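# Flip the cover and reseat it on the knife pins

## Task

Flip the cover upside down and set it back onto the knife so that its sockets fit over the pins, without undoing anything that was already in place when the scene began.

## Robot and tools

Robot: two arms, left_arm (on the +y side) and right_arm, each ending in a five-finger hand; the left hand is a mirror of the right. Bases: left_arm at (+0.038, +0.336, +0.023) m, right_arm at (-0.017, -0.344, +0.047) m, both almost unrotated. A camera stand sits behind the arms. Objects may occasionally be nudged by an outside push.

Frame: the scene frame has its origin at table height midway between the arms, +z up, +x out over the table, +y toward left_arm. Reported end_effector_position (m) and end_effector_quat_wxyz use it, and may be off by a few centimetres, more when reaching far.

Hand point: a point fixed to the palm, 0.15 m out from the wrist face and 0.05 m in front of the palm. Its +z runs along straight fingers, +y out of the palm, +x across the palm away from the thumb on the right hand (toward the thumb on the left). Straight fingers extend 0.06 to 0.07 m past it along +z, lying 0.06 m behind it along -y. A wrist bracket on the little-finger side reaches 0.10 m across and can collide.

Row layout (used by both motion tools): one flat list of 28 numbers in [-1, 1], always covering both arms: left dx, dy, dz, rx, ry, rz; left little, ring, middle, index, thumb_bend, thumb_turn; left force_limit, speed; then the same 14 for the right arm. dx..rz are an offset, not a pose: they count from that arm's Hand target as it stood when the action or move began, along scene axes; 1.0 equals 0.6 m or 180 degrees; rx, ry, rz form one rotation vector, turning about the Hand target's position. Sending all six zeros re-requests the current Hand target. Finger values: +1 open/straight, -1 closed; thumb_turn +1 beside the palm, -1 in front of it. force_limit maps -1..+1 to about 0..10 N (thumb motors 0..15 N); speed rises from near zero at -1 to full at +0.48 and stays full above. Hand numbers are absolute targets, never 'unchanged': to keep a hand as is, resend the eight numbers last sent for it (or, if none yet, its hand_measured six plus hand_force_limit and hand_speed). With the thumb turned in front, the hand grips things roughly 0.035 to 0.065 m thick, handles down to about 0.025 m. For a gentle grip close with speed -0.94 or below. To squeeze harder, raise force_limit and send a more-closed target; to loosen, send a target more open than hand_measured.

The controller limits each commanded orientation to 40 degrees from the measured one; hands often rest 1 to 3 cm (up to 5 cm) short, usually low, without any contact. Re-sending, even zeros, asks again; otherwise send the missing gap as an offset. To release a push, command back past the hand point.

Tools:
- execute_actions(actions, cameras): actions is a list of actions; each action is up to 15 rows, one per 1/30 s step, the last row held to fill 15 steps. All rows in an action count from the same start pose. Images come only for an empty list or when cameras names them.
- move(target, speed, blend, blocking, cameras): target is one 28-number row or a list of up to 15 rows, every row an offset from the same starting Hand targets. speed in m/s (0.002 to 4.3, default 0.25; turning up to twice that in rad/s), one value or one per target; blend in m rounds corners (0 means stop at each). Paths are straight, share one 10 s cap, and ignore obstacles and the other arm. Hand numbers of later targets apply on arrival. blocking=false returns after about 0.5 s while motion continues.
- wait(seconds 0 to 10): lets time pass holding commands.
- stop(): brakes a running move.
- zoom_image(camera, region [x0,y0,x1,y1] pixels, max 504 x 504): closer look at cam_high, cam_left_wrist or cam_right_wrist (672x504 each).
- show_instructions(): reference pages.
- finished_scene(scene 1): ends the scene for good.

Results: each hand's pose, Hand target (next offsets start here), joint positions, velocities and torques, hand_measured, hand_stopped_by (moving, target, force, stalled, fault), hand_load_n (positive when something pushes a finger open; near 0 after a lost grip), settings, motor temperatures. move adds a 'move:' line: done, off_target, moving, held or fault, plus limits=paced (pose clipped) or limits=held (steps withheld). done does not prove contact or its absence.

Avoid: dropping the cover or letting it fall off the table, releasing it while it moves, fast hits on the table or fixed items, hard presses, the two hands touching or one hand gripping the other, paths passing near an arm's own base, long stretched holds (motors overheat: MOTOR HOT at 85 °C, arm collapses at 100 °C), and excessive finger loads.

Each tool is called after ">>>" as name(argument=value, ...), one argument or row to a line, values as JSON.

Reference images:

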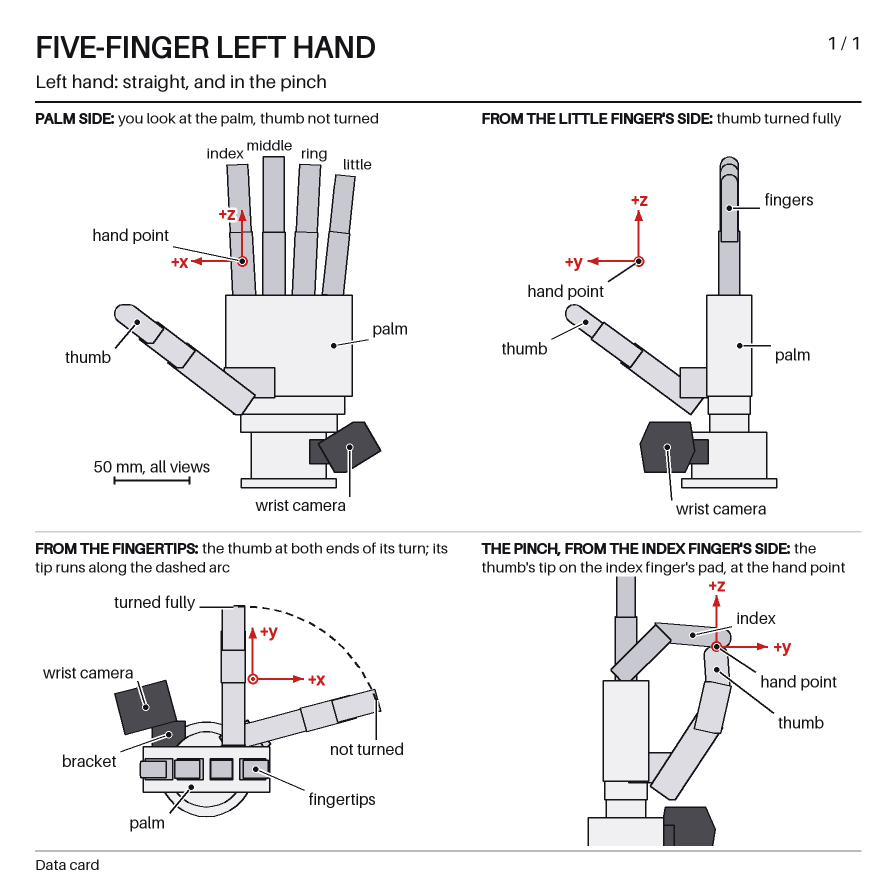

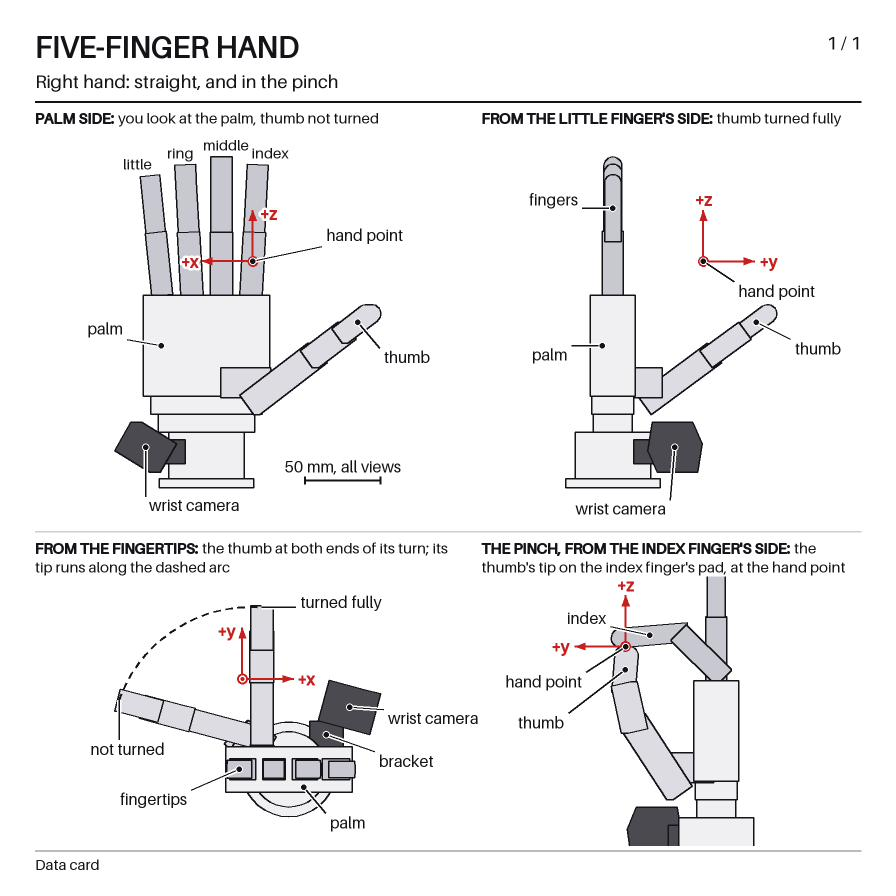

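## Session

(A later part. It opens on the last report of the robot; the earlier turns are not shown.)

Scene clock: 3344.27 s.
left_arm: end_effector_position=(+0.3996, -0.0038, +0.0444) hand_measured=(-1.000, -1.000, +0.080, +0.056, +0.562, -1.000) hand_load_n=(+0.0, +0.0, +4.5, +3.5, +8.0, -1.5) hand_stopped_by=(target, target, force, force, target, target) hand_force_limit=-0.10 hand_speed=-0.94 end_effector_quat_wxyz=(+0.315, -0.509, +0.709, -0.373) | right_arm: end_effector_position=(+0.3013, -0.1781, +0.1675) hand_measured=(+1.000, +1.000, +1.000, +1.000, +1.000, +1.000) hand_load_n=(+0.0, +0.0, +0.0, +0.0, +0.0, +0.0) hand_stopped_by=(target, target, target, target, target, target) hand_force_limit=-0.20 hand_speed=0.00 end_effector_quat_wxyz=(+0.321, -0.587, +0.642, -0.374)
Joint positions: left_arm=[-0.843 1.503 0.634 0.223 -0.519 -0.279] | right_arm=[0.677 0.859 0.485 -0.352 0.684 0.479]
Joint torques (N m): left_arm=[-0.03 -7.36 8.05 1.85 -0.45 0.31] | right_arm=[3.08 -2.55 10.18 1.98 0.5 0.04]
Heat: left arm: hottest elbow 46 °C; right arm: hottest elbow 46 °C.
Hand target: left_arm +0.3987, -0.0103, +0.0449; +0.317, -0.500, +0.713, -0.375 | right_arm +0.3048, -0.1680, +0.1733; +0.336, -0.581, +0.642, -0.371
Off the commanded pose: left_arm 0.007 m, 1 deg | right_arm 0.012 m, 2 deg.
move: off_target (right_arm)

>>> execute_actions(
  actions=[
    [[0, 0, 0, 0, 0, 0, -1, -1, 0.16, 0.14, 0.56, -1, -0.1, -0.9, 0, 0, 0, 0, 0, 0, 1, 1, 1, 1, 1, 1, -0.2, 0]],
  ],
)

>>> wait(
  seconds=1.5,
  cameras=["all"],
)

>>> zoom_image(
  camera="cam_left_wrist",
  region=[80, 0, 200, 120],
)

>>> zoom_image(
  camera="cam_left_wrist",
  region=[250, 200, 370, 380],
)

>>> zoom_image(
  camera="cam_high",
  region=[352, 208, 379, 228],
)

>>> zoom_image(
  camera="cam_high",
  region=[294, 208, 321, 228],
)

>>> zoom_image(
  camera="cam_right_wrist",
  region=[355, 250, 405, 300],
)

Scene clock: 3363.50 s.
left_arm: end_effector_position=(+0.3994, -0.0039, +0.0442) hand_measured=(-1.000, -1.000, +0.160, +0.140, +0.560, -1.000) hand_load_n=(+0.0, +0.0, +0.0, +0.0, +0.0, +0.0) hand_stopped_by=(target, target, target, target, target, target) hand_force_limit=-0.10 hand_speed=-0.90 end_effector_quat_wxyz=(+0.315, -0.509, +0.709, -0.372) | right_arm: end_effector_position=(+0.3013, -0.1781, +0.1675) hand_measured=(+1.000, +1.000, +1.000, +1.000, +1.000, +1.000) hand_load_n=(+0.0, +0.0, +0.0, +0.0, +0.0, +0.0) hand_stopped_by=(target, target, target, target, target, target) hand_force_limit=-0.20 hand_speed=0.00 end_effector_quat_wxyz=(+0.321, -0.587, +0.642, -0.374)
Joint positions: left_arm=[-0.844 1.504 0.634 0.223 -0.519 -0.279] | right_arm=[0.677 0.859 0.485 -0.352 0.684 0.479]
Joint torques (N m): left_arm=[0.15 -7.12 8.01 1.83 -0.45 0.3] | right_arm=[3.6 -2.37 10.36 2.06 0.47 0.07]
Heat: left arm: hottest elbow 46 °C; right arm: hottest elbow 46 °C.
Hand target: left_arm +0.3987, -0.0102, +0.0448; +0.317, -0.500, +0.713, -0.375 | right_arm +0.3048, -0.1680, +0.1733; +0.336, -0.581, +0.642, -0.371
Off the commanded pose: left_arm 0.006 m, 1 deg | right_arm 0.012 m, 2 deg.

Scene clock: 3365.00 s.
left_arm: end_effector_position=(+0.3994, -0.0039, +0.0442) hand_measured=(-1.000, -1.000, +0.160, +0.140, +0.560, -1.000) hand_load_n=(+0.0, +0.5, +0.0, +0.0, +0.0, +0.0) hand_stopped_by=(target, target, target, target, target, target) hand_force_limit=-0.10 hand_speed=-0.90 end_effector_quat_wxyz=(+0.315, -0.509, +0.709, -0.372) | right_arm: end_effector_position=(+0.3013, -0.1781, +0.1675) hand_measured=(+1.000, +1.000, +1.000, +1.000, +1.000, +1.000) hand_load_n=(-0.5, +0.0, +0.0, +0.0, +0.0, +0.0) hand_stopped_by=(target, target, target, target, target, target) hand_force_limit=-0.20 hand_speed=0.00 end_effector_quat_wxyz=(+0.321, -0.587, +0.642, -0.374)
Joint positions: left_arm=[-0.844 1.504 0.634 0.223 -0.519 -0.279] | right_arm=[0.677 0.859 0.485 -0.352 0.684 0.479]
Joint torques (N m): left_arm=[-0.09 -7.41 7.97 1.87 -0.45 0.3] | right_arm=[3.37 -2.32 10.17 2.06 0.46 0.07]
Heat: left arm: hottest elbow 46 °C; right arm: hottest elbow 46 °C.
Hand target: left_arm +0.3987, -0.0102, +0.0448; +0.317, -0.500, +0.713, -0.375 | right_arm +0.3048, -0.1680, +0.1733; +0.336, -0.581, +0.642, -0.371
Off the commanded pose: left_arm 0.006 m, 1 deg | right_arm 0.012 m, 2 deg.
wait: 1.50 s; at rest by 0.17 s
camera_calibration:
cam_left_wrist: T_world_to_cam=[[0.427875, -0.390749, 0.815008, -0.211519], [-0.655389, -0.755078, -0.0179398, 0.282319], [0.622405, -0.526472, -0.579172, -0.11386], [0, 0, 0, 1]] pos_world=[0.3464, 0.0705784, 0.11151]
cam_right_wrist: T_world_to_cam=[[-0.521132, -0.260785, -0.812658, 0.244157], [-0.576656, 0.809547, 0.110004, 0.276948], [0.629197, 0.525951, -0.572264, 0.112796], [0, 0, 0, 1]] pos_world=[0.215971, -0.219855, 0.2325]

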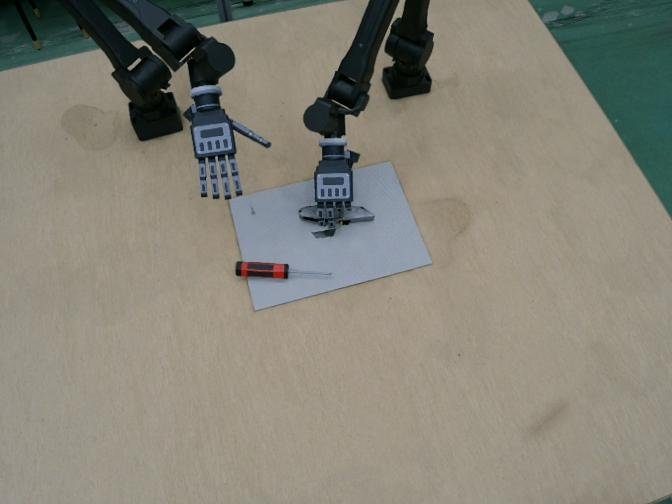

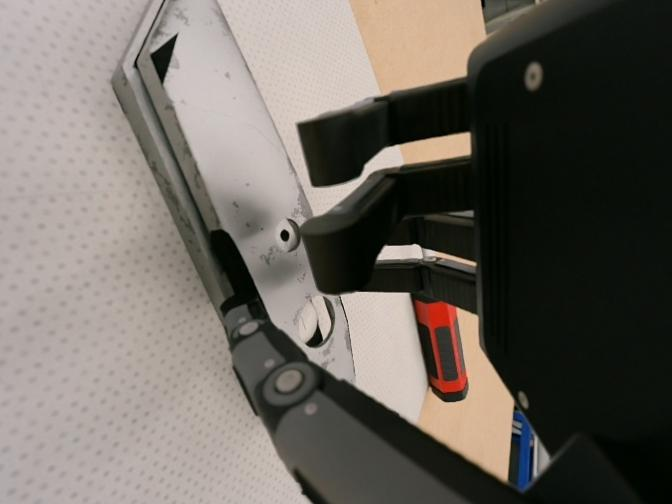

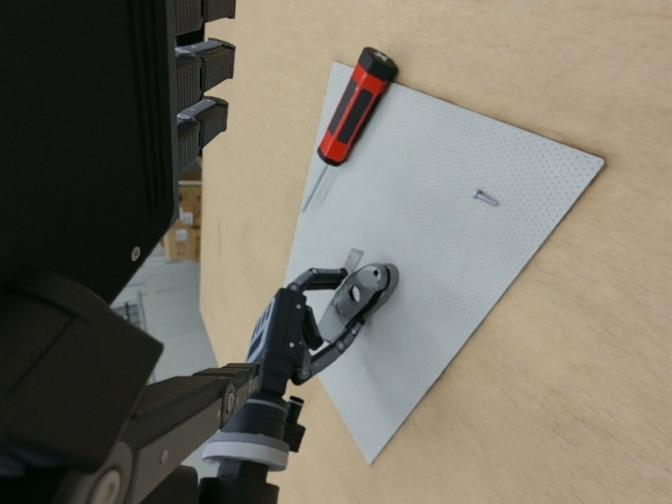

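Scaled by 4.200 from the camera's 672x504 image, which has a finer 960x720 frame.

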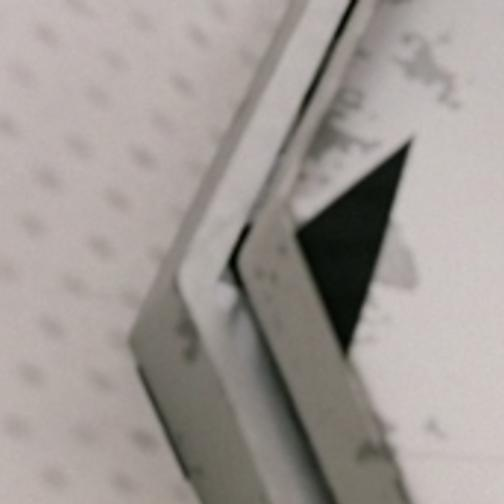

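Scaled by 2.800 from the camera's 672x504 image, which has a finer 960x720 frame.

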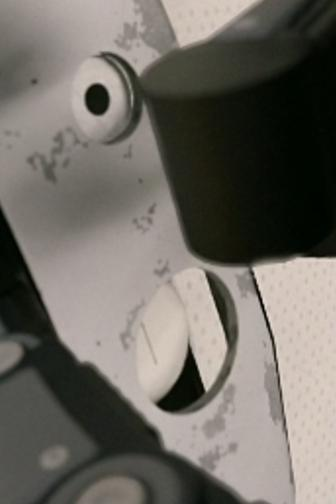

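Scaled by 18.667 from the camera's 672x504 image, which has a finer 960x720 frame.

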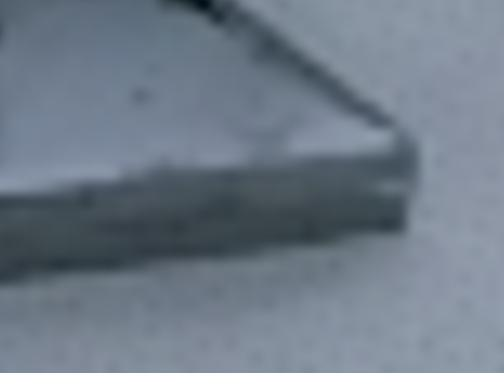

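Scaled by 18.667 from the camera's 672x504 image, which has a finer 960x720 frame.

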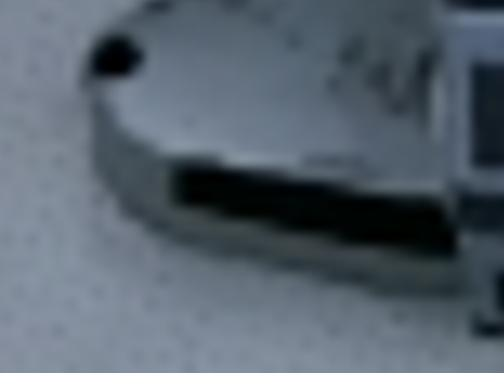

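Scaled by 10.080 from the camera's 672x504 image, which has a finer 960x720 frame.

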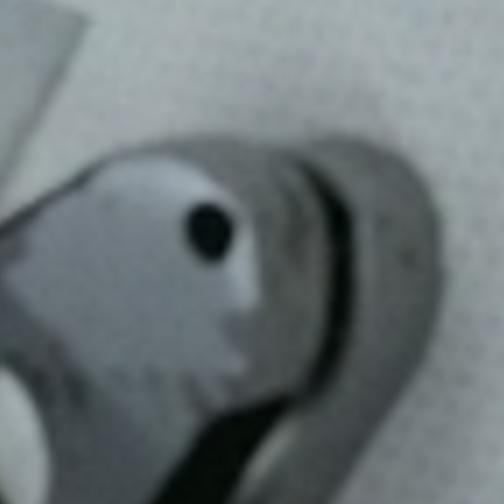

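>>> execute_actions(
  actions=[
    [[0, 0, 0, 0, 0, 0, -1, -1, 0.16, 0.14, 0.6, -1, -0.7, -0.9, 0, 0, 0, 0, 0, 0, 1, 1, 1, 1, 1, 1, -0.2, 0]],
  ],
)

>>> execute_actions(
  actions=[
    [[0, 0, 0, 0, 0, 0, -1, -1, 0.09, 0.14, 0.6, -1, -0.7, -0.94, 0, 0, 0, 0, 0, 0, 1, 1, 1, 1, 1, 1, -0.2, 0]],
  ],
  cameras=["cam_left_wrist"],
)

>>> zoom_image(
  camera="cam_left_wrist",
  region=[80, 0, 200, 120],
)

Scene clock: 3403.17 s.
left_arm: end_effector_position=(+0.3994, -0.0039, +0.0442) hand_measured=(-1.000, -1.000, +0.160, +0.140, +0.600, -1.000) hand_load_n=(+0.0, +0.0, +0.0, +0.0, +0.0, +0.0) hand_stopped_by=(target, target, target, target, target, target) hand_force_limit=-0.70 hand_speed=-0.90 end_effector_quat_wxyz=(+0.315, -0.509, +0.709, -0.372) | right_arm: end_effector_position=(+0.3013, -0.1781, +0.1675) hand_measured=(+1.000, +1.000, +1.000, +1.000, +1.000, +1.000) hand_load_n=(+0.0, +0.0, +0.0, +0.0, +0.0, +0.0) hand_stopped_by=(target, target, target, target, target, target) hand_force_limit=-0.20 hand_speed=0.00 end_effector_quat_wxyz=(+0.321, -0.587, +0.642, -0.374)
Joint positions: left_arm=[-0.844 1.504 0.634 0.223 -0.519 -0.279] | right_arm=[0.677 0.859 0.485 -0.352 0.684 0.479]
Joint torques (N m): left_arm=[0.09 -7.36 8.02 1.85 -0.44 0.29] | right_arm=[3.31 -2.14 10.15 2.02 0.46 0.07]
Heat: left arm: hottest elbow 46 °C; right arm: hottest elbow 46 °C.
Hand target: left_arm +0.3987, -0.0102, +0.0448; +0.317, -0.500, +0.713, -0.375 | right_arm +0.3048, -0.1680, +0.1733; +0.336, -0.581, +0.642, -0.371
Off the commanded pose: left_arm 0.006 m, 1 deg | right_arm 0.012 m, 2 deg.

Scene clock: 3403.87 s.
left_arm: end_effector_position=(+0.3994, -0.0039, +0.0442) hand_measured=(-1.000, -1.000, +0.090, +0.140, +0.600, -1.000) hand_load_n=(+0.0, +0.5, +0.0, +0.0, +0.0, +0.0) hand_stopped_by=(target, target, target, target, target, target) hand_force_limit=-0.70 hand_speed=-0.94 end_effector_quat_wxyz=(+0.315, -0.509, +0.709, -0.372) | right_arm: end_effector_position=(+0.3013, -0.1781, +0.1675) hand_measured=(+1.000, +1.000, +1.000, +1.000, +1.000, +1.000) hand_load_n=(+0.0, -0.5, +0.0, +0.0, +0.0, +0.0) hand_stopped_by=(target, target, target, target, target, target) hand_force_limit=-0.20 hand_speed=0.00 end_effector_quat_wxyz=(+0.321, -0.587, +0.642, -0.374)
Joint positions: left_arm=[-0.844 1.504 0.634 0.223 -0.519 -0.279] | right_arm=[0.677 0.859 0.485 -0.352 0.684 0.479]
Joint torques (N m): left_arm=[0.03 -7.36 8.01 1.85 -0.45 0.28] | right_arm=[3.55 -2.55 10.25 1.98 0.52 0.04]
Heat: left arm: hottest elbow 46 °C; right arm: hottest elbow 46 °C.
Hand target: left_arm +0.3987, -0.0102, +0.0448; +0.317, -0.500, +0.713, -0.375 | right_arm +0.3048, -0.1680, +0.1733; +0.336, -0.581, +0.642, -0.371
Off the commanded pose: left_arm 0.006 m, 1 deg | right_arm 0.012 m, 2 deg.
camera_calibration:
cam_left_wrist: T_world_to_cam=[[0.427875, -0.390749, 0.815008, -0.211519], [-0.655389, -0.755078, -0.0179398, 0.282319], [0.622405, -0.526472, -0.579172, -0.11386], [0, 0, 0, 1]] pos_world=[0.3464, 0.0705784, 0.11151]
Images, in order (width x height): cam_left_wrist 672x504.

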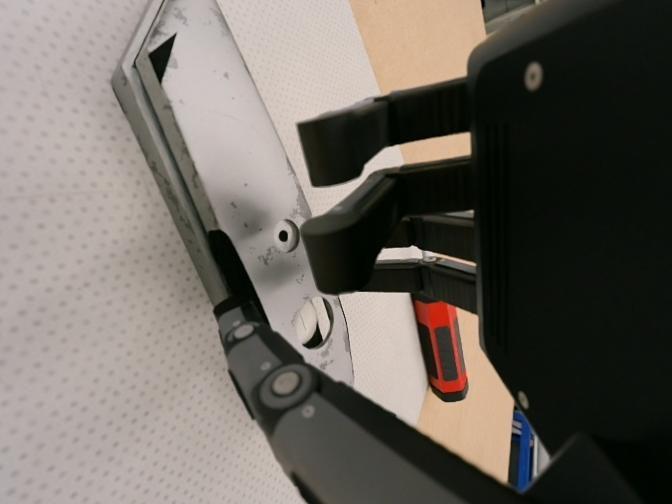

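Scaled by 4.200 from the camera's 672x504 image, which has a finer 960x720 frame.

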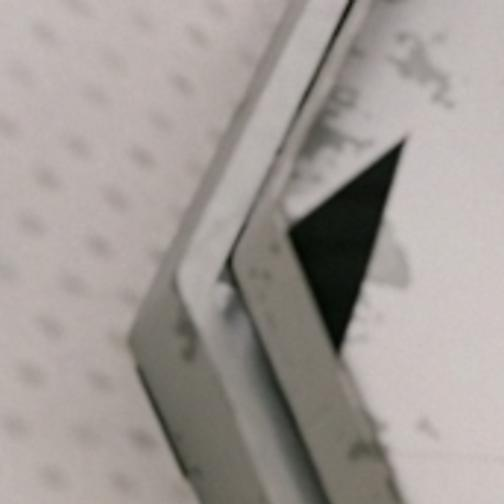

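>>> execute_actions(
  actions=[
    [[0, 0, 0, 0, 0, 0, -1, -1, 0.075, 0.14, 0.6, -1, -0.7, -0.94, 0, 0, 0, 0, 0, 0, 1, 1, 1, 1, 1, 1, -0.2, 0]],
  ],
  cameras=["cam_left_wrist", "cam_high", "cam_right_wrist"],
)

>>> zoom_image(
  camera="cam_left_wrist",
  region=[80, 0, 200, 120],
)

>>> zoom_image(
  camera="cam_left_wrist",
  region=[200, 200, 370, 380],
)

>>> zoom_image(
  camera="cam_high",
  region=[352, 208, 379, 228],
)

>>> zoom_image(
  camera="cam_right_wrist",
  region=[355, 250, 405, 300],
)

Scene clock: 3412.13 s.
left_arm: end_effector_position=(+0.3994, -0.0039, +0.0442) hand_measured=(-1.000, -1.000, +0.076, +0.140, +0.600, -1.000) hand_load_n=(+0.0, +0.0, +1.0, +0.0, +0.5, +0.0) hand_stopped_by=(target, target, target, target, target, target) hand_force_limit=-0.70 hand_speed=-0.94 end_effector_quat_wxyz=(+0.315, -0.509, +0.709, -0.372) | right_arm: end_effector_position=(+0.3013, -0.1781, +0.1675) hand_measured=(+1.000, +1.000, +1.000, +1.000, +1.000, +1.000) hand_load_n=(+0.0, +0.0, +0.0, -0.5, +0.0, +0.0) hand_stopped_by=(target, target, target, target, target, target) hand_force_limit=-0.20 hand_speed=0.00 end_effector_quat_wxyz=(+0.321, -0.587, +0.642, -0.374)
Joint positions: left_arm=[-0.844 1.504 0.634 0.223 -0.519 -0.279] | right_arm=[0.677 0.859 0.485 -0.352 0.684 0.479]
Joint torques (N m): left_arm=[0.03 -7.18 8.03 1.89 -0.44 0.3] | right_arm=[3.43 -2.49 10.15 2.11 0.5 0.04]
Heat: left arm: hottest elbow 46 °C; right arm: hottest elbow 46 °C.
Hand target: left_arm +0.3987, -0.0102, +0.0448; +0.317, -0.500, +0.713, -0.375 | right_arm +0.3048, -0.1680, +0.1733; +0.336, -0.581, +0.642, -0.371
Off the commanded pose: left_arm 0.006 m, 1 deg | right_arm 0.012 m, 2 deg.
camera_calibration:
cam_left_wrist: T_world_to_cam=[[0.427875, -0.390749, 0.815008, -0.211519], [-0.655389, -0.755078, -0.0179398, 0.282319], [0.622405, -0.526472, -0.579172, -0.11386], [0, 0, 0, 1]] pos_world=[0.3464, 0.0705784, 0.11151]
cam_right_wrist: T_world_to_cam=[[-0.521132, -0.260785, -0.812658, 0.244157], [-0.576656, 0.809547, 0.110004, 0.276948], [0.629197, 0.525951, -0.572264, 0.112796], [0, 0, 0, 1]] pos_world=[0.215971, -0.219855, 0.2325]

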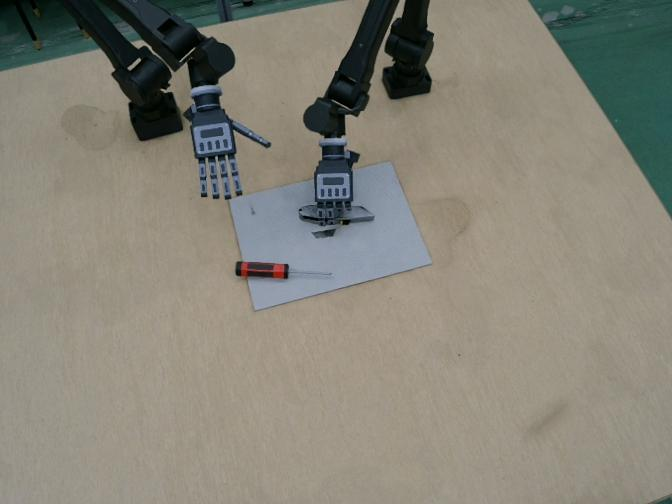

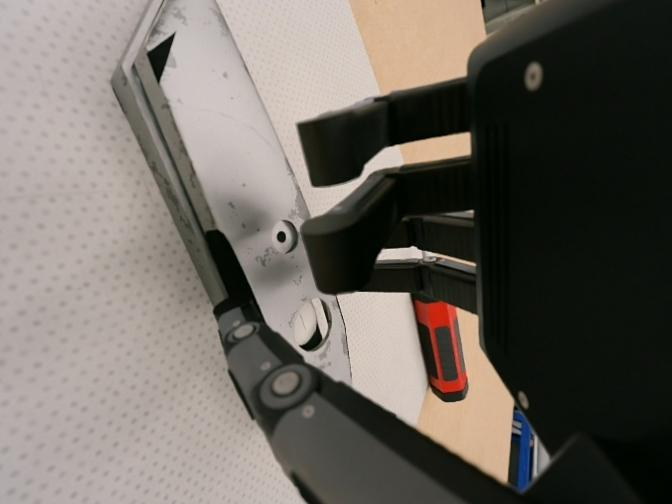

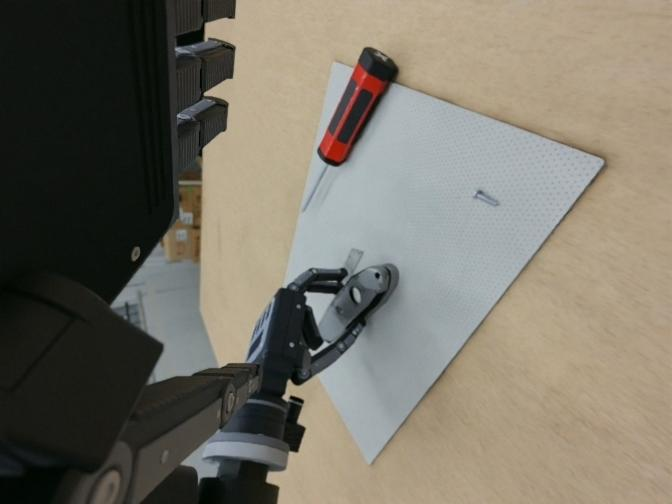

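Scaled by 4.200 from the camera's 672x504 image, which has a finer 960x720 frame.

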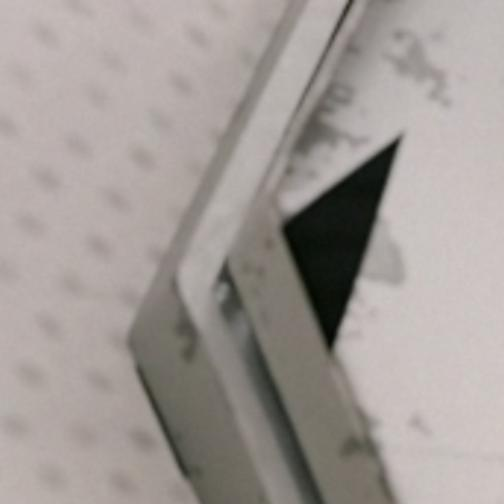

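Scaled by 2.800 from the camera's 672x504 image, which has a finer 960x720 frame.

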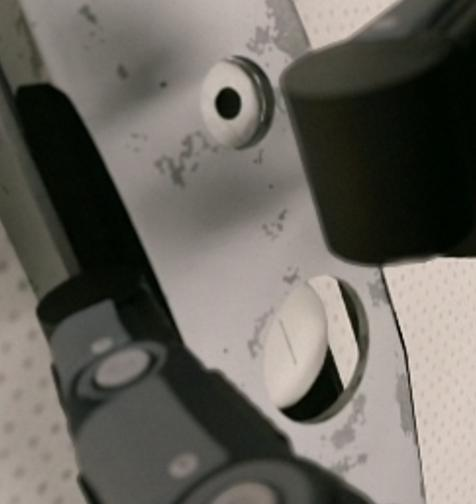

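Scaled by 18.667 from the camera's 672x504 image, which has a finer 960x720 frame.

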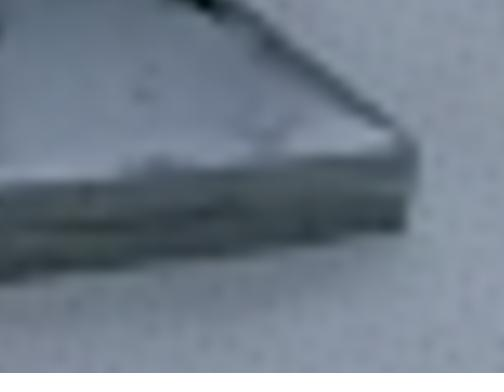

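Scaled by 10.080 from the camera's 672x504 image, which has a finer 960x720 frame.

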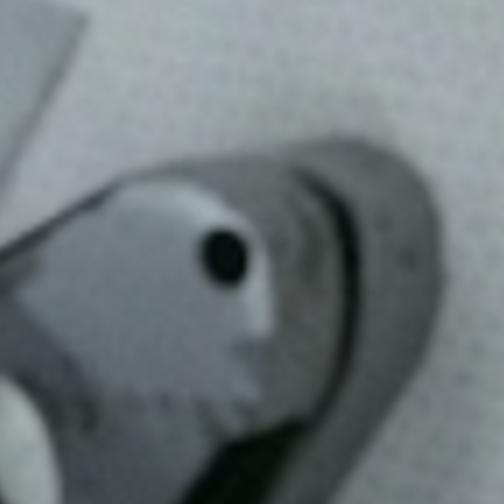

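>>> execute_actions(
  actions=[
    [[0, 0, 0, 0, 0, 0, -1, -1, 0.36, 0.36, 0.64, -1, -0.7, -0.8, 0, 0, 0, 0, 0, 0, 1, 1, 1, 1, 1, 1, -0.2, 0]],
  ],
)

>>> wait(
  seconds=1,
  cameras=["cam_left_wrist"],
)

Scene clock: 3437.17 s.
left_arm: end_effector_position=(+0.3994, -0.0039, +0.0442) hand_measured=(-1.000, -1.000, +0.360, +0.360, +0.640, -1.000) hand_load_n=(+0.0, +0.0, +0.0, +0.0, +0.0, +0.0) hand_stopped_by=(target, target, target, target, target, target) hand_force_limit=-0.70 hand_speed=-0.80 end_effector_quat_wxyz=(+0.315, -0.509, +0.709, -0.372) | right_arm: end_effector_position=(+0.3013, -0.1781, +0.1675) hand_measured=(+1.000, +1.000, +1.000, +1.000, +1.000, +1.000) hand_load_n=(+0.0, +0.0, +0.0, +0.0, +0.0, +0.0) hand_stopped_by=(target, target, target, target, target, target) hand_force_limit=-0.20 hand_speed=0.00 end_effector_quat_wxyz=(+0.321, -0.587, +0.642, -0.374)
Joint positions: left_arm=[-0.844 1.504 0.634 0.223 -0.519 -0.279] | right_arm=[0.677 0.859 0.485 -0.352 0.684 0.479]
Joint torques (N m): left_arm=[0.09 -7.41 7.97 1.85 -0.46 0.3] | right_arm=[3.02 -2.61 10.13 1.91 0.48 -0.01]
Heat: left arm: hottest elbow 46 °C; right arm: hottest elbow 46 °C.
Hand target: left_arm +0.3987, -0.0102, +0.0448; +0.317, -0.500, +0.713, -0.375 | right_arm +0.3048, -0.1680, +0.1733; +0.336, -0.581, +0.642, -0.371
Off the commanded pose: left_arm 0.006 m, 1 deg | right_arm 0.012 m, 2 deg.

Scene clock: 3438.17 s.
left_arm: end_effector_position=(+0.3994, -0.0039, +0.0442) hand_measured=(-1.000, -1.000, +0.360, +0.360, +0.640, -1.000) hand_load_n=(+0.0, +0.0, +0.0, +0.0, +0.0, +0.0) hand_stopped_by=(target, target, target, target, target, target) hand_force_limit=-0.70 hand_speed=-0.80 end_effector_quat_wxyz=(+0.315, -0.509, +0.709, -0.372) | right_arm: end_effector_position=(+0.3013, -0.1781, +0.1675) hand_measured=(+1.000, +1.000, +1.000, +1.000, +1.000, +1.000) hand_load_n=(+0.0, +0.0, +0.0, +0.0, +0.0, -0.5) hand_stopped_by=(target, target, target, target, target, target) hand_force_limit=-0.20 hand_speed=0.00 end_effector_quat_wxyz=(+0.321, -0.587, +0.642, -0.374)
Joint positions: left_arm=[-0.844 1.504 0.634 0.223 -0.519 -0.279] | right_arm=[0.677 0.859 0.485 -0.352 0.684 0.479]
Joint torques (N m): left_arm=[-0.09 -7.18 8.03 1.77 -0.45 0.29] | right_arm=[3.37 -2.14 10.22 2.07 0.45 0.04]
Heat: left arm: hottest elbow 46 °C; right arm: hottest elbow 46 °C.
Hand target: left_arm +0.3987, -0.0102, +0.0448; +0.317, -0.500, +0.713, -0.375 | right_arm +0.3048, -0.1680, +0.1733; +0.336, -0.581, +0.642, -0.371
Off the commanded pose: left_arm 0.006 m, 1 deg | right_arm 0.012 m, 2 deg.
wait: 1.00 s; at rest by 0.17 s
camera_calibration:
cam_left_wrist: T_world_to_cam=[[0.427875, -0.390749, 0.815008, -0.211519], [-0.655389, -0.755078, -0.0179398, 0.282319], [0.622405, -0.526472, -0.579172, -0.11386], [0, 0, 0, 1]] pos_world=[0.3464, 0.0705784, 0.11151]
Images, in order (width x height): cam_left_wrist 672x504.

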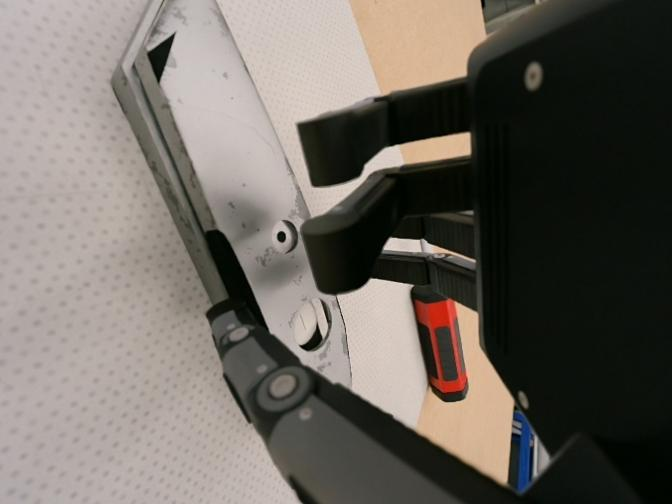

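>>> move(
  target=[0, 0, 0.067, 0, 0, 0, -1, -1, 0.36, 0.36, 0.64, -1, -0.7, -0.8, 0, 0, 0, 0, 0, 0, 1, 1, 1, 1, 1, 1, -0.2, 0],
  speed=0.04,
  cameras=["all"],
)

Scene clock: 3443.33 s.
left_arm: end_effector_position=(+0.3877, +0.0099, +0.0570) hand_measured=(-1.000, -1.000, +0.360, +0.360, +0.640, -1.000) hand_load_n=(+0.0, +0.0, +0.0, +0.0, +0.0, +0.0) hand_stopped_by=(target, target, target, target, target, target) hand_force_limit=-0.70 hand_speed=-0.80 end_effector_quat_wxyz=(+0.314, -0.509, +0.721, -0.350) | right_arm: end_effector_position=(+0.3013, -0.1781, +0.1675) hand_measured=(+1.000, +1.000, +1.000, +1.000, +1.000, +1.000) hand_load_n=(-0.5, +0.0, +0.0, +0.0, +0.0, +0.0) hand_stopped_by=(target, target, target, target, target, target) hand_force_limit=-0.20 hand_speed=0.00 end_effector_quat_wxyz=(+0.321, -0.587, +0.642, -0.374)
Joint positions: left_arm=[-0.844 1.428 0.634 0.095 -0.519 -0.279] | right_arm=[0.677 0.859 0.485 -0.352 0.684 0.479]
Joint torques (N m): left_arm=[0.15 -8.76 11.74 1.26 -0.49 0.31] | right_arm=[3.31 -2.26 10.18 2.06 0.5 0.05]
Heat: left arm: hottest elbow 46 °C; right arm: hottest elbow 46 °C.
Hand target: left_arm +0.3987, -0.0102, +0.0850; +0.317, -0.500, +0.713, -0.375 | right_arm +0.3048, -0.1680, +0.1733; +0.336, -0.581, +0.642, -0.371
Off the commanded pose: left_arm 0.036 m, 3 deg | right_arm 0.012 m, 2 deg.
move: off_target (left_arm, right_arm)
camera_calibration:
cam_left_wrist: T_world_to_cam=[[0.454114, -0.421718, 0.784815, -0.219646], [-0.656107, -0.754232, -0.0256437, 0.286027], [0.602747, -0.503277, -0.6192, -0.0821974], [0, 0, 0, 1]] pos_world=[0.336953, 0.081734, 0.128819]
cam_right_wrist: T_world_to_cam=[[-0.521132, -0.260785, -0.812658, 0.244157], [-0.576656, 0.809547, 0.110004, 0.276948], [0.629197, 0.525951, -0.572264, 0.112796], [0, 0, 0, 1]] pos_world=[0.215971, -0.219855, 0.2325]

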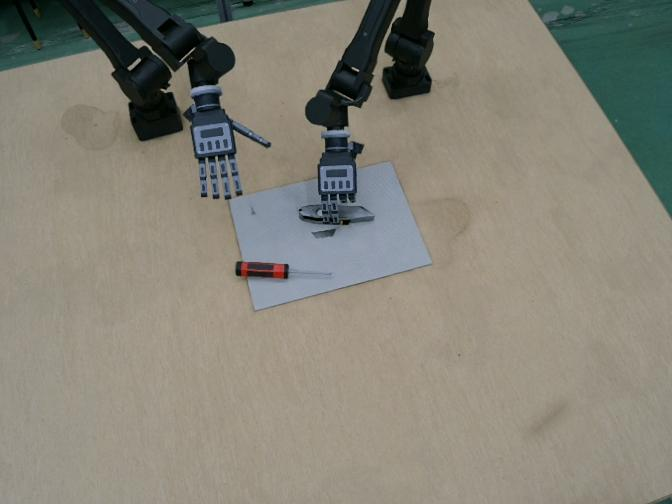

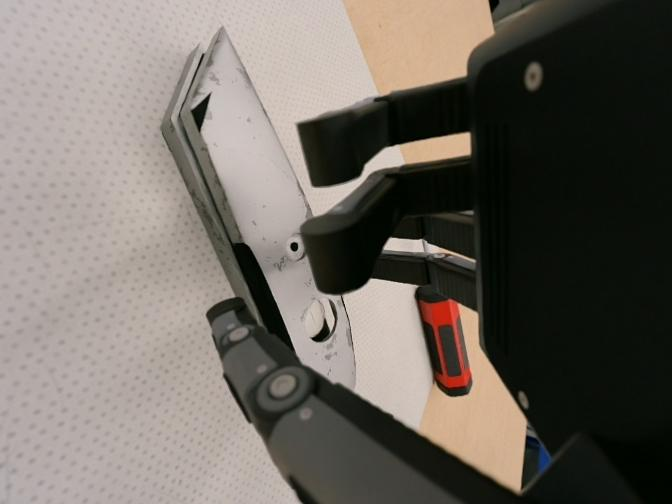

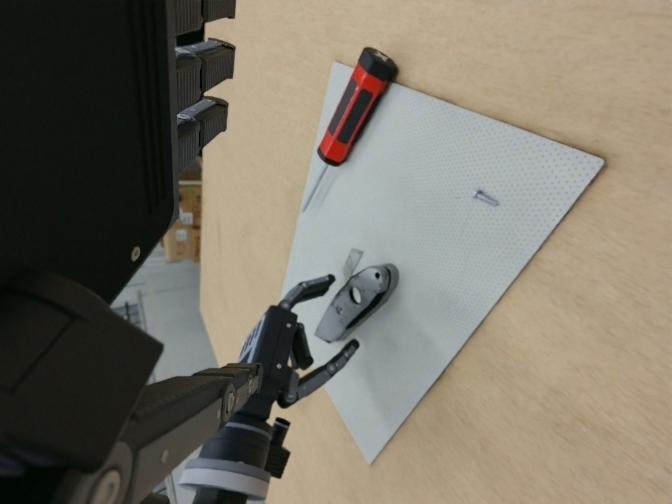

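>>> zoom_image(
  camera="cam_left_wrist",
  region=[150, 10, 270, 130],
)

>>> zoom_image(
  camera="cam_left_wrist",
  region=[250, 220, 400, 400],
)

>>> zoom_image(
  camera="cam_right_wrist",
  region=[305, 250, 405, 350],
)

>>> zoom_image(
  camera="cam_high",
  region=[294, 200, 339, 230],
)

>>> zoom_image(
  camera="cam_high",
  region=[337, 200, 382, 230],
)

Scaled by 4.200 from the camera's 672x504 image, which has a finer 960x720 frame.

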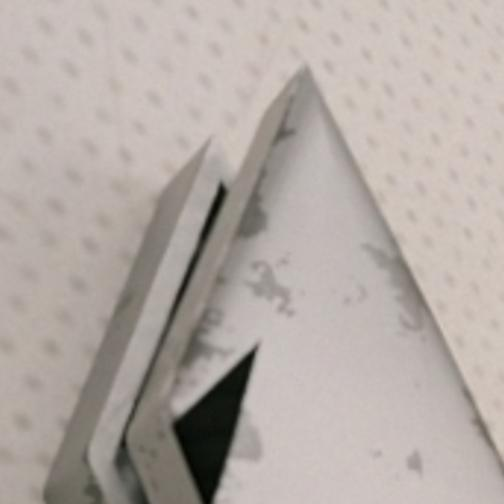

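Scaled by 2.800 from the camera's 672x504 image, which has a finer 960x720 frame.

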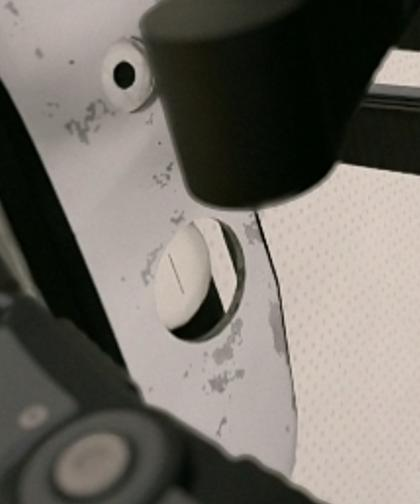

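Scaled by 5.040 from the camera's 672x504 image, which has a finer 960x720 frame.

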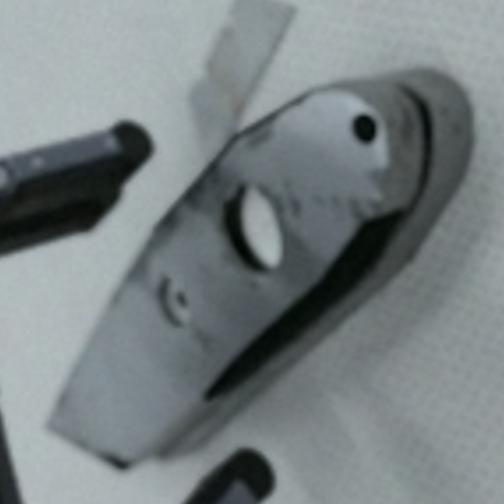

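Scaled by 11.200 from the camera's 672x504 image, which has a finer 960x720 frame.

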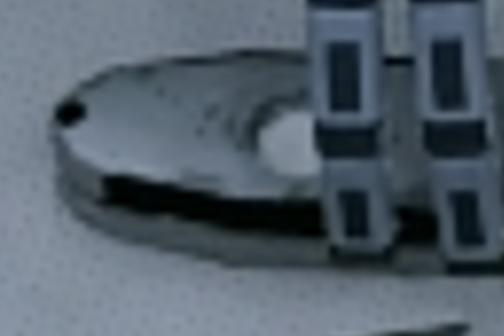

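Scaled by 11.200 from the camera's 672x504 image, which has a finer 960x720 frame.

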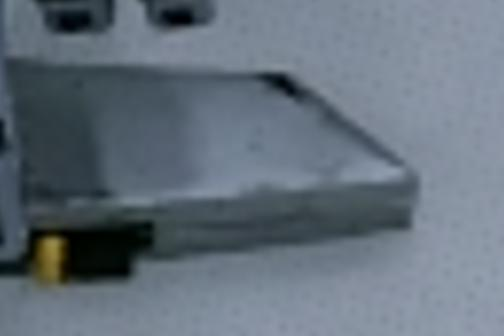

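>>> move(
  target=[0, 0, 0.015, 0, 0, 0, -1, -1, 0.36, 0.36, 0.64, -1, -0.7, -0.8, 0, 0, 0, 0, 0, 0, 1, 1, 1, 1, 1, 1, -0.2, 0],
  speed=0.04,
)

>>> execute_actions(
  actions=[
    [[0, 0, 0, 0, 0, 0, 0.36, -1, 0.36, 0.36, 0.64, -1, -0.7, -0.4, 0, 0, 0, 0, 0, 0, 1, 1, 1, 1, 1, 1, -0.2, 0]],
    [[0, 0, 0, 0, 0, 0, 0.36, -1, 0.36, 0.36, 0.64, -1, -0.7, -0.4, 0, 0, 0, 0, 0, 0, 1, 1, 1, 1, 1, 1, -0.2, 0]],
  ],
)

>>> wait(
  seconds=0.5,
  cameras=["all"],
)

Scene clock: 3484.63 s.
left_arm: end_effector_position=(+0.3848, +0.0133, +0.0614) hand_measured=(-1.000, -1.000, +0.360, +0.360, +0.640, -1.000) hand_load_n=(+0.0, +0.0, -0.5, +0.0, +0.0, +0.0) hand_stopped_by=(target, target, target, target, target, target) hand_force_limit=-0.70 hand_speed=-0.80 end_effector_quat_wxyz=(+0.313, -0.509, +0.723, -0.346) | right_arm: end_effector_position=(+0.3013, -0.1781, +0.1675) hand_measured=(+1.000, +1.000, +1.000, +1.000, +1.000, +1.000) hand_load_n=(+0.0, -0.5, +0.0, +0.0, +0.0, -0.5) hand_stopped_by=(target, target, target, target, target, target) hand_force_limit=-0.20 hand_speed=0.00 end_effector_quat_wxyz=(+0.321, -0.587, +0.642, -0.374)
Joint positions: left_arm=[-0.844 1.406 0.634 0.064 -0.519 -0.279] | right_arm=[0.677 0.859 0.485 -0.352 0.684 0.479]
Joint torques (N m): left_arm=[0.09 -8.47 12.62 1.18 -0.5 0.31] | right_arm=[3.31 -1.73 10.28 2.11 0.48 0.06]
Heat: left arm: hottest elbow 48 °C; right arm: hottest elbow 46 °C.
Hand target: left_arm +0.3987, -0.0101, +0.0939; +0.317, -0.500, +0.713, -0.375 | right_arm +0.3048, -0.1680, +0.1733; +0.336, -0.581, +0.642, -0.371
Off the commanded pose: left_arm 0.042 m, 4 deg | right_arm 0.012 m, 2 deg.
move: off_target (left_arm, right_arm)

Scene clock: 3485.83 s.
left_arm: end_effector_position=(+0.3845, +0.0133, +0.0613) hand_measured=(+0.360, -1.000, +0.360, +0.360, +0.640, -1.000) hand_load_n=(+0.0, +0.0, +0.0, +0.0, +0.0, +0.0) hand_stopped_by=(target, target, target, target, target, target) hand_force_limit=-0.70 hand_speed=-0.40 end_effector_quat_wxyz=(+0.313, -0.509, +0.724, -0.346) | right_arm: end_effector_position=(+0.3013, -0.1781, +0.1675) hand_measured=(+1.000, +1.000, +1.000, +1.000, +1.000, +1.000) hand_load_n=(+0.0, +0.0, +0.0, +0.0, +0.0, +0.0) hand_stopped_by=(target, target, target, target, target, target) hand_force_limit=-0.20 hand_speed=0.00 end_effector_quat_wxyz=(+0.321, -0.587, +0.642, -0.374)
Joint positions: left_arm=[-0.844 1.406 0.634 0.063 -0.519 -0.279] | right_arm=[0.677 0.859 0.485 -0.352 0.684 0.479]
Joint torques (N m): left_arm=[0.09 -8.53 12.63 1.25 -0.51 0.3] | right_arm=[3.37 -2.02 10.19 2.11 0.46 0.05]
Heat: left arm: hottest elbow 48 °C; right arm: hottest elbow 46 °C.
Hand target: left_arm +0.3986, -0.0102, +0.0939; +0.317, -0.500, +0.713, -0.375 | right_arm +0.3048, -0.1680, +0.1733; +0.336, -0.581, +0.642, -0.371
Off the commanded pose: left_arm 0.043 m, 4 deg | right_arm 0.012 m, 2 deg.

Scene clock: 3486.33 s.
left_arm: end_effector_position=(+0.3845, +0.0133, +0.0613) hand_measured=(+0.360, -1.000, +0.360, +0.360, +0.640, -1.000) hand_load_n=(+0.0, +0.0, +0.0, +0.0, +0.0, +0.0) hand_stopped_by=(target, target, target, target, target, target) hand_force_limit=-0.70 hand_speed=-0.40 end_effector_quat_wxyz=(+0.313, -0.509, +0.724, -0.346) | right_arm: end_effector_position=(+0.3013, -0.1781, +0.1675) hand_measured=(+1.000, +1.000, +1.000, +1.000, +1.000, +1.000) hand_load_n=(-0.5, +0.0, +0.0, +0.0, +0.0, +0.0) hand_stopped_by=(target, target, target, target, target, target) hand_force_limit=-0.20 hand_speed=0.00 end_effector_quat_wxyz=(+0.321, -0.587, +0.642, -0.374)
Joint positions: left_arm=[-0.844 1.406 0.634 0.063 -0.519 -0.279] | right_arm=[0.677 0.859 0.485 -0.352 0.684 0.479]
Joint torques (N m): left_arm=[0.09 -8.7 12.63 1.26 -0.5 0.3] | right_arm=[2.96 -2.32 10.13 2.14 0.48 0.04]
Heat: left arm: hottest elbow 48 °C; right arm: hottest elbow 46 °C.
Hand target: left_arm +0.3986, -0.0102, +0.0939; +0.317, -0.500, +0.713, -0.375 | right_arm +0.3048, -0.1680, +0.1733; +0.336, -0.581, +0.642, -0.371
Off the commanded pose: left_arm 0.043 m, 4 deg | right_arm 0.012 m, 2 deg.
wait: 0.50 s; at rest by 0.17 s
camera_calibration:
cam_left_wrist: T_world_to_cam=[[0.459187, -0.42802, 0.778426, -0.221649], [-0.65658, -0.753768, -0.0271508, 0.286888], [0.598373, -0.498631, -0.627149, -0.0738662], [0, 0, 0, 1]] pos_world=[0.334342, 0.0845448, 0.134001]
cam_right_wrist: T_world_to_cam=[[-0.521132, -0.260785, -0.812658, 0.244157], [-0.576656, 0.809547, 0.110004, 0.276948], [0.629197, 0.525951, -0.572264, 0.112796], [0, 0, 0, 1]] pos_world=[0.215971, -0.219855, 0.2325]

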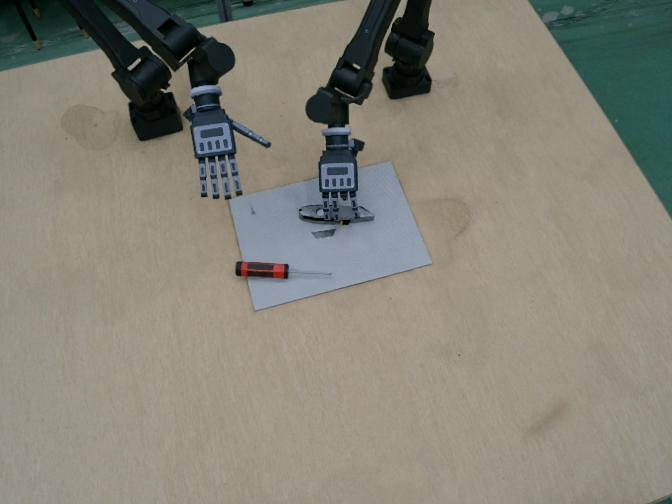

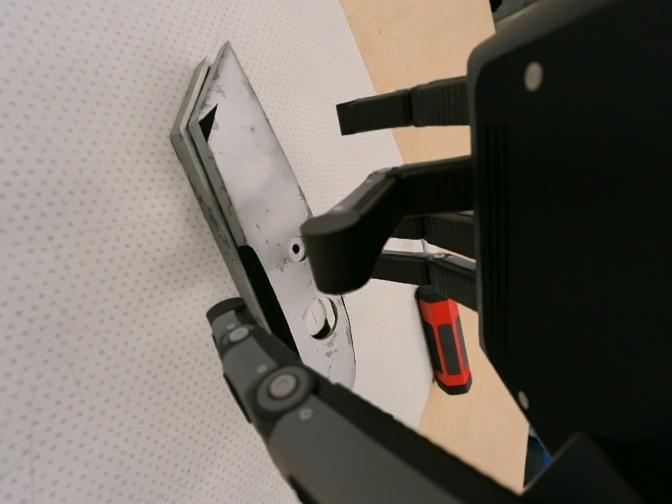

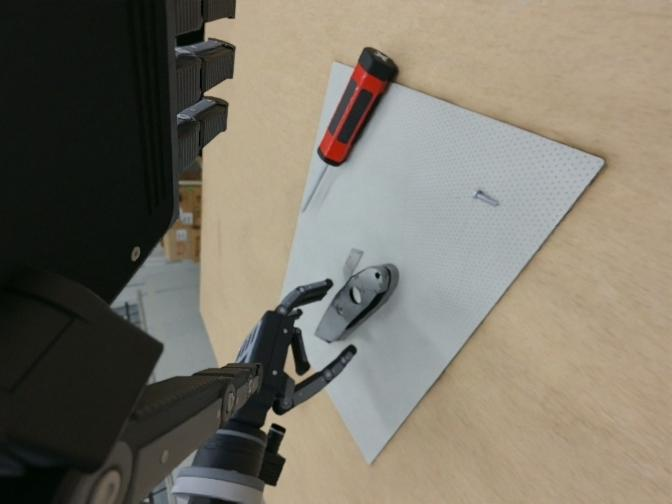

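>>> move(
  target=[0, 0, -0.0825, 0, 0, 0, 0.36, -1, 0.36, 0.36, 0.64, -1, -0.7, -0.4, 0, 0, 0, 0, 0, 0, 1, 1, 1, 1, 1, 1, -0.2, 0],
  speed=0.05,
  cameras=["all"],
)

>>> zoom_image(
  camera="cam_left_wrist",
  region=[80, 0, 200, 120],
)

Scene clock: 3492.80 s.
left_arm: end_effector_position=(+0.3979, -0.0028, +0.0428) hand_measured=(+0.360, -1.000, +0.360, +0.360, +0.640, -1.000) hand_load_n=(+0.0, +0.0, +0.0, +0.0, +0.0, +0.0) hand_stopped_by=(target, target, target, target, target, target) hand_force_limit=-0.70 hand_speed=-0.40 end_effector_quat_wxyz=(+0.315, -0.509, +0.711, -0.369) | right_arm: end_effector_position=(+0.3013, -0.1781, +0.1675) hand_measured=(+1.000, +1.000, +1.000, +1.000, +1.000, +1.000) hand_load_n=(+0.0, +0.0, -0.5, +0.0, +0.0, +0.0) hand_stopped_by=(target, target, target, target, target, target) hand_force_limit=-0.20 hand_speed=0.00 end_effector_quat_wxyz=(+0.321, -0.587, +0.642, -0.374)
Joint positions: left_arm=[-0.844 1.503 0.634 0.213 -0.519 -0.279] | right_arm=[0.677 0.859 0.485 -0.352 0.684 0.479]
Joint torques (N m): left_arm=[0.09 -7.12 7.99 2.3 -0.44 0.29] | right_arm=[3.37 -2.2 10.22 2.04 0.46 0.05]
Heat: left arm: hottest elbow 49 °C; right arm: hottest elbow 46 °C.
Hand target: left_arm +0.3985, -0.0102, +0.0444; +0.317, -0.500, +0.713, -0.375 | right_arm +0.3048, -0.1680, +0.1733; +0.336, -0.581, +0.642, -0.371
Off the commanded pose: left_arm 0.008 m, 1 deg | right_arm 0.012 m, 2 deg.
move: off_target (right_arm)
camera_calibration:
cam_left_wrist: T_world_to_cam=[[0.432365, -0.396717, 0.809739, -0.21081], [-0.656056, -0.754465, -0.0193313, 0.282598], [0.618588, -0.522875, -0.586472, -0.111292], [0, 0, 0, 1]] pos_world=[0.345391, 0.0713866, 0.110894]
cam_right_wrist: T_world_to_cam=[[-0.521132, -0.260785, -0.812658, 0.244157], [-0.576656, 0.809547, 0.110004, 0.276948], [0.629197, 0.525951, -0.572264, 0.112796], [0, 0, 0, 1]] pos_world=[0.215971, -0.219855, 0.2325]

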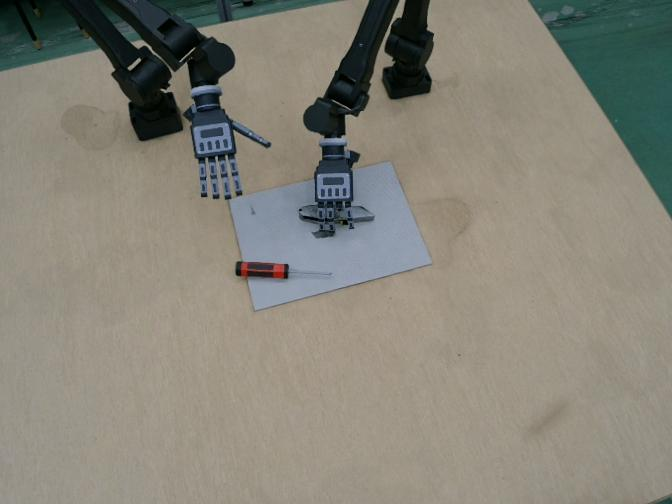

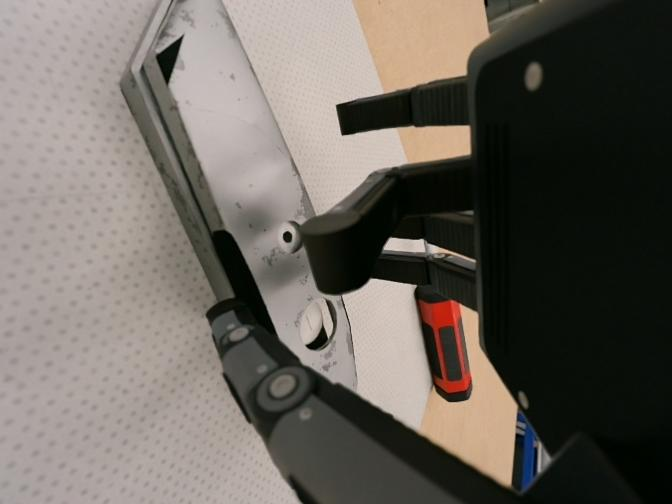

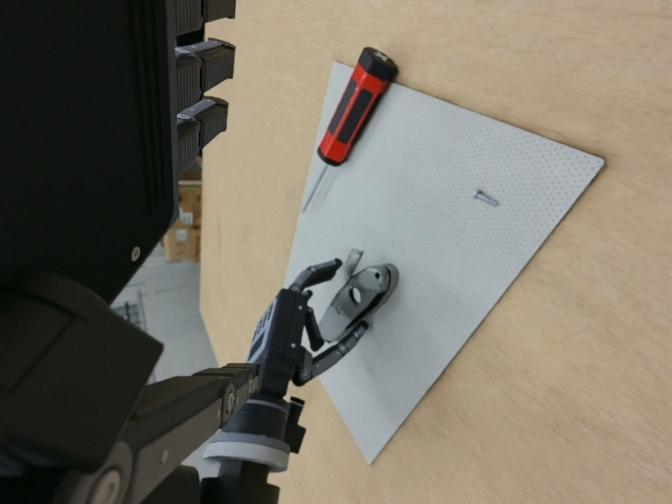

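Scaled by 4.200 from the camera's 672x504 image, which has a finer 960x720 frame.

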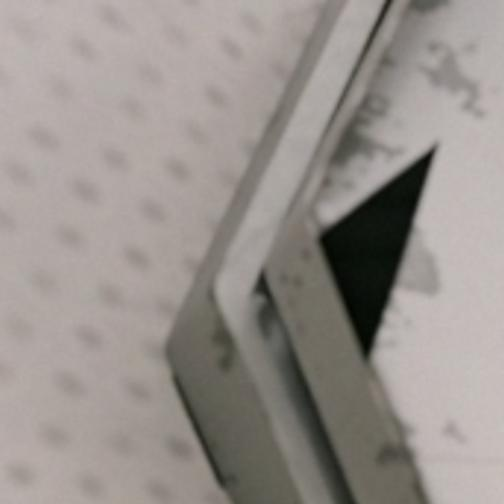

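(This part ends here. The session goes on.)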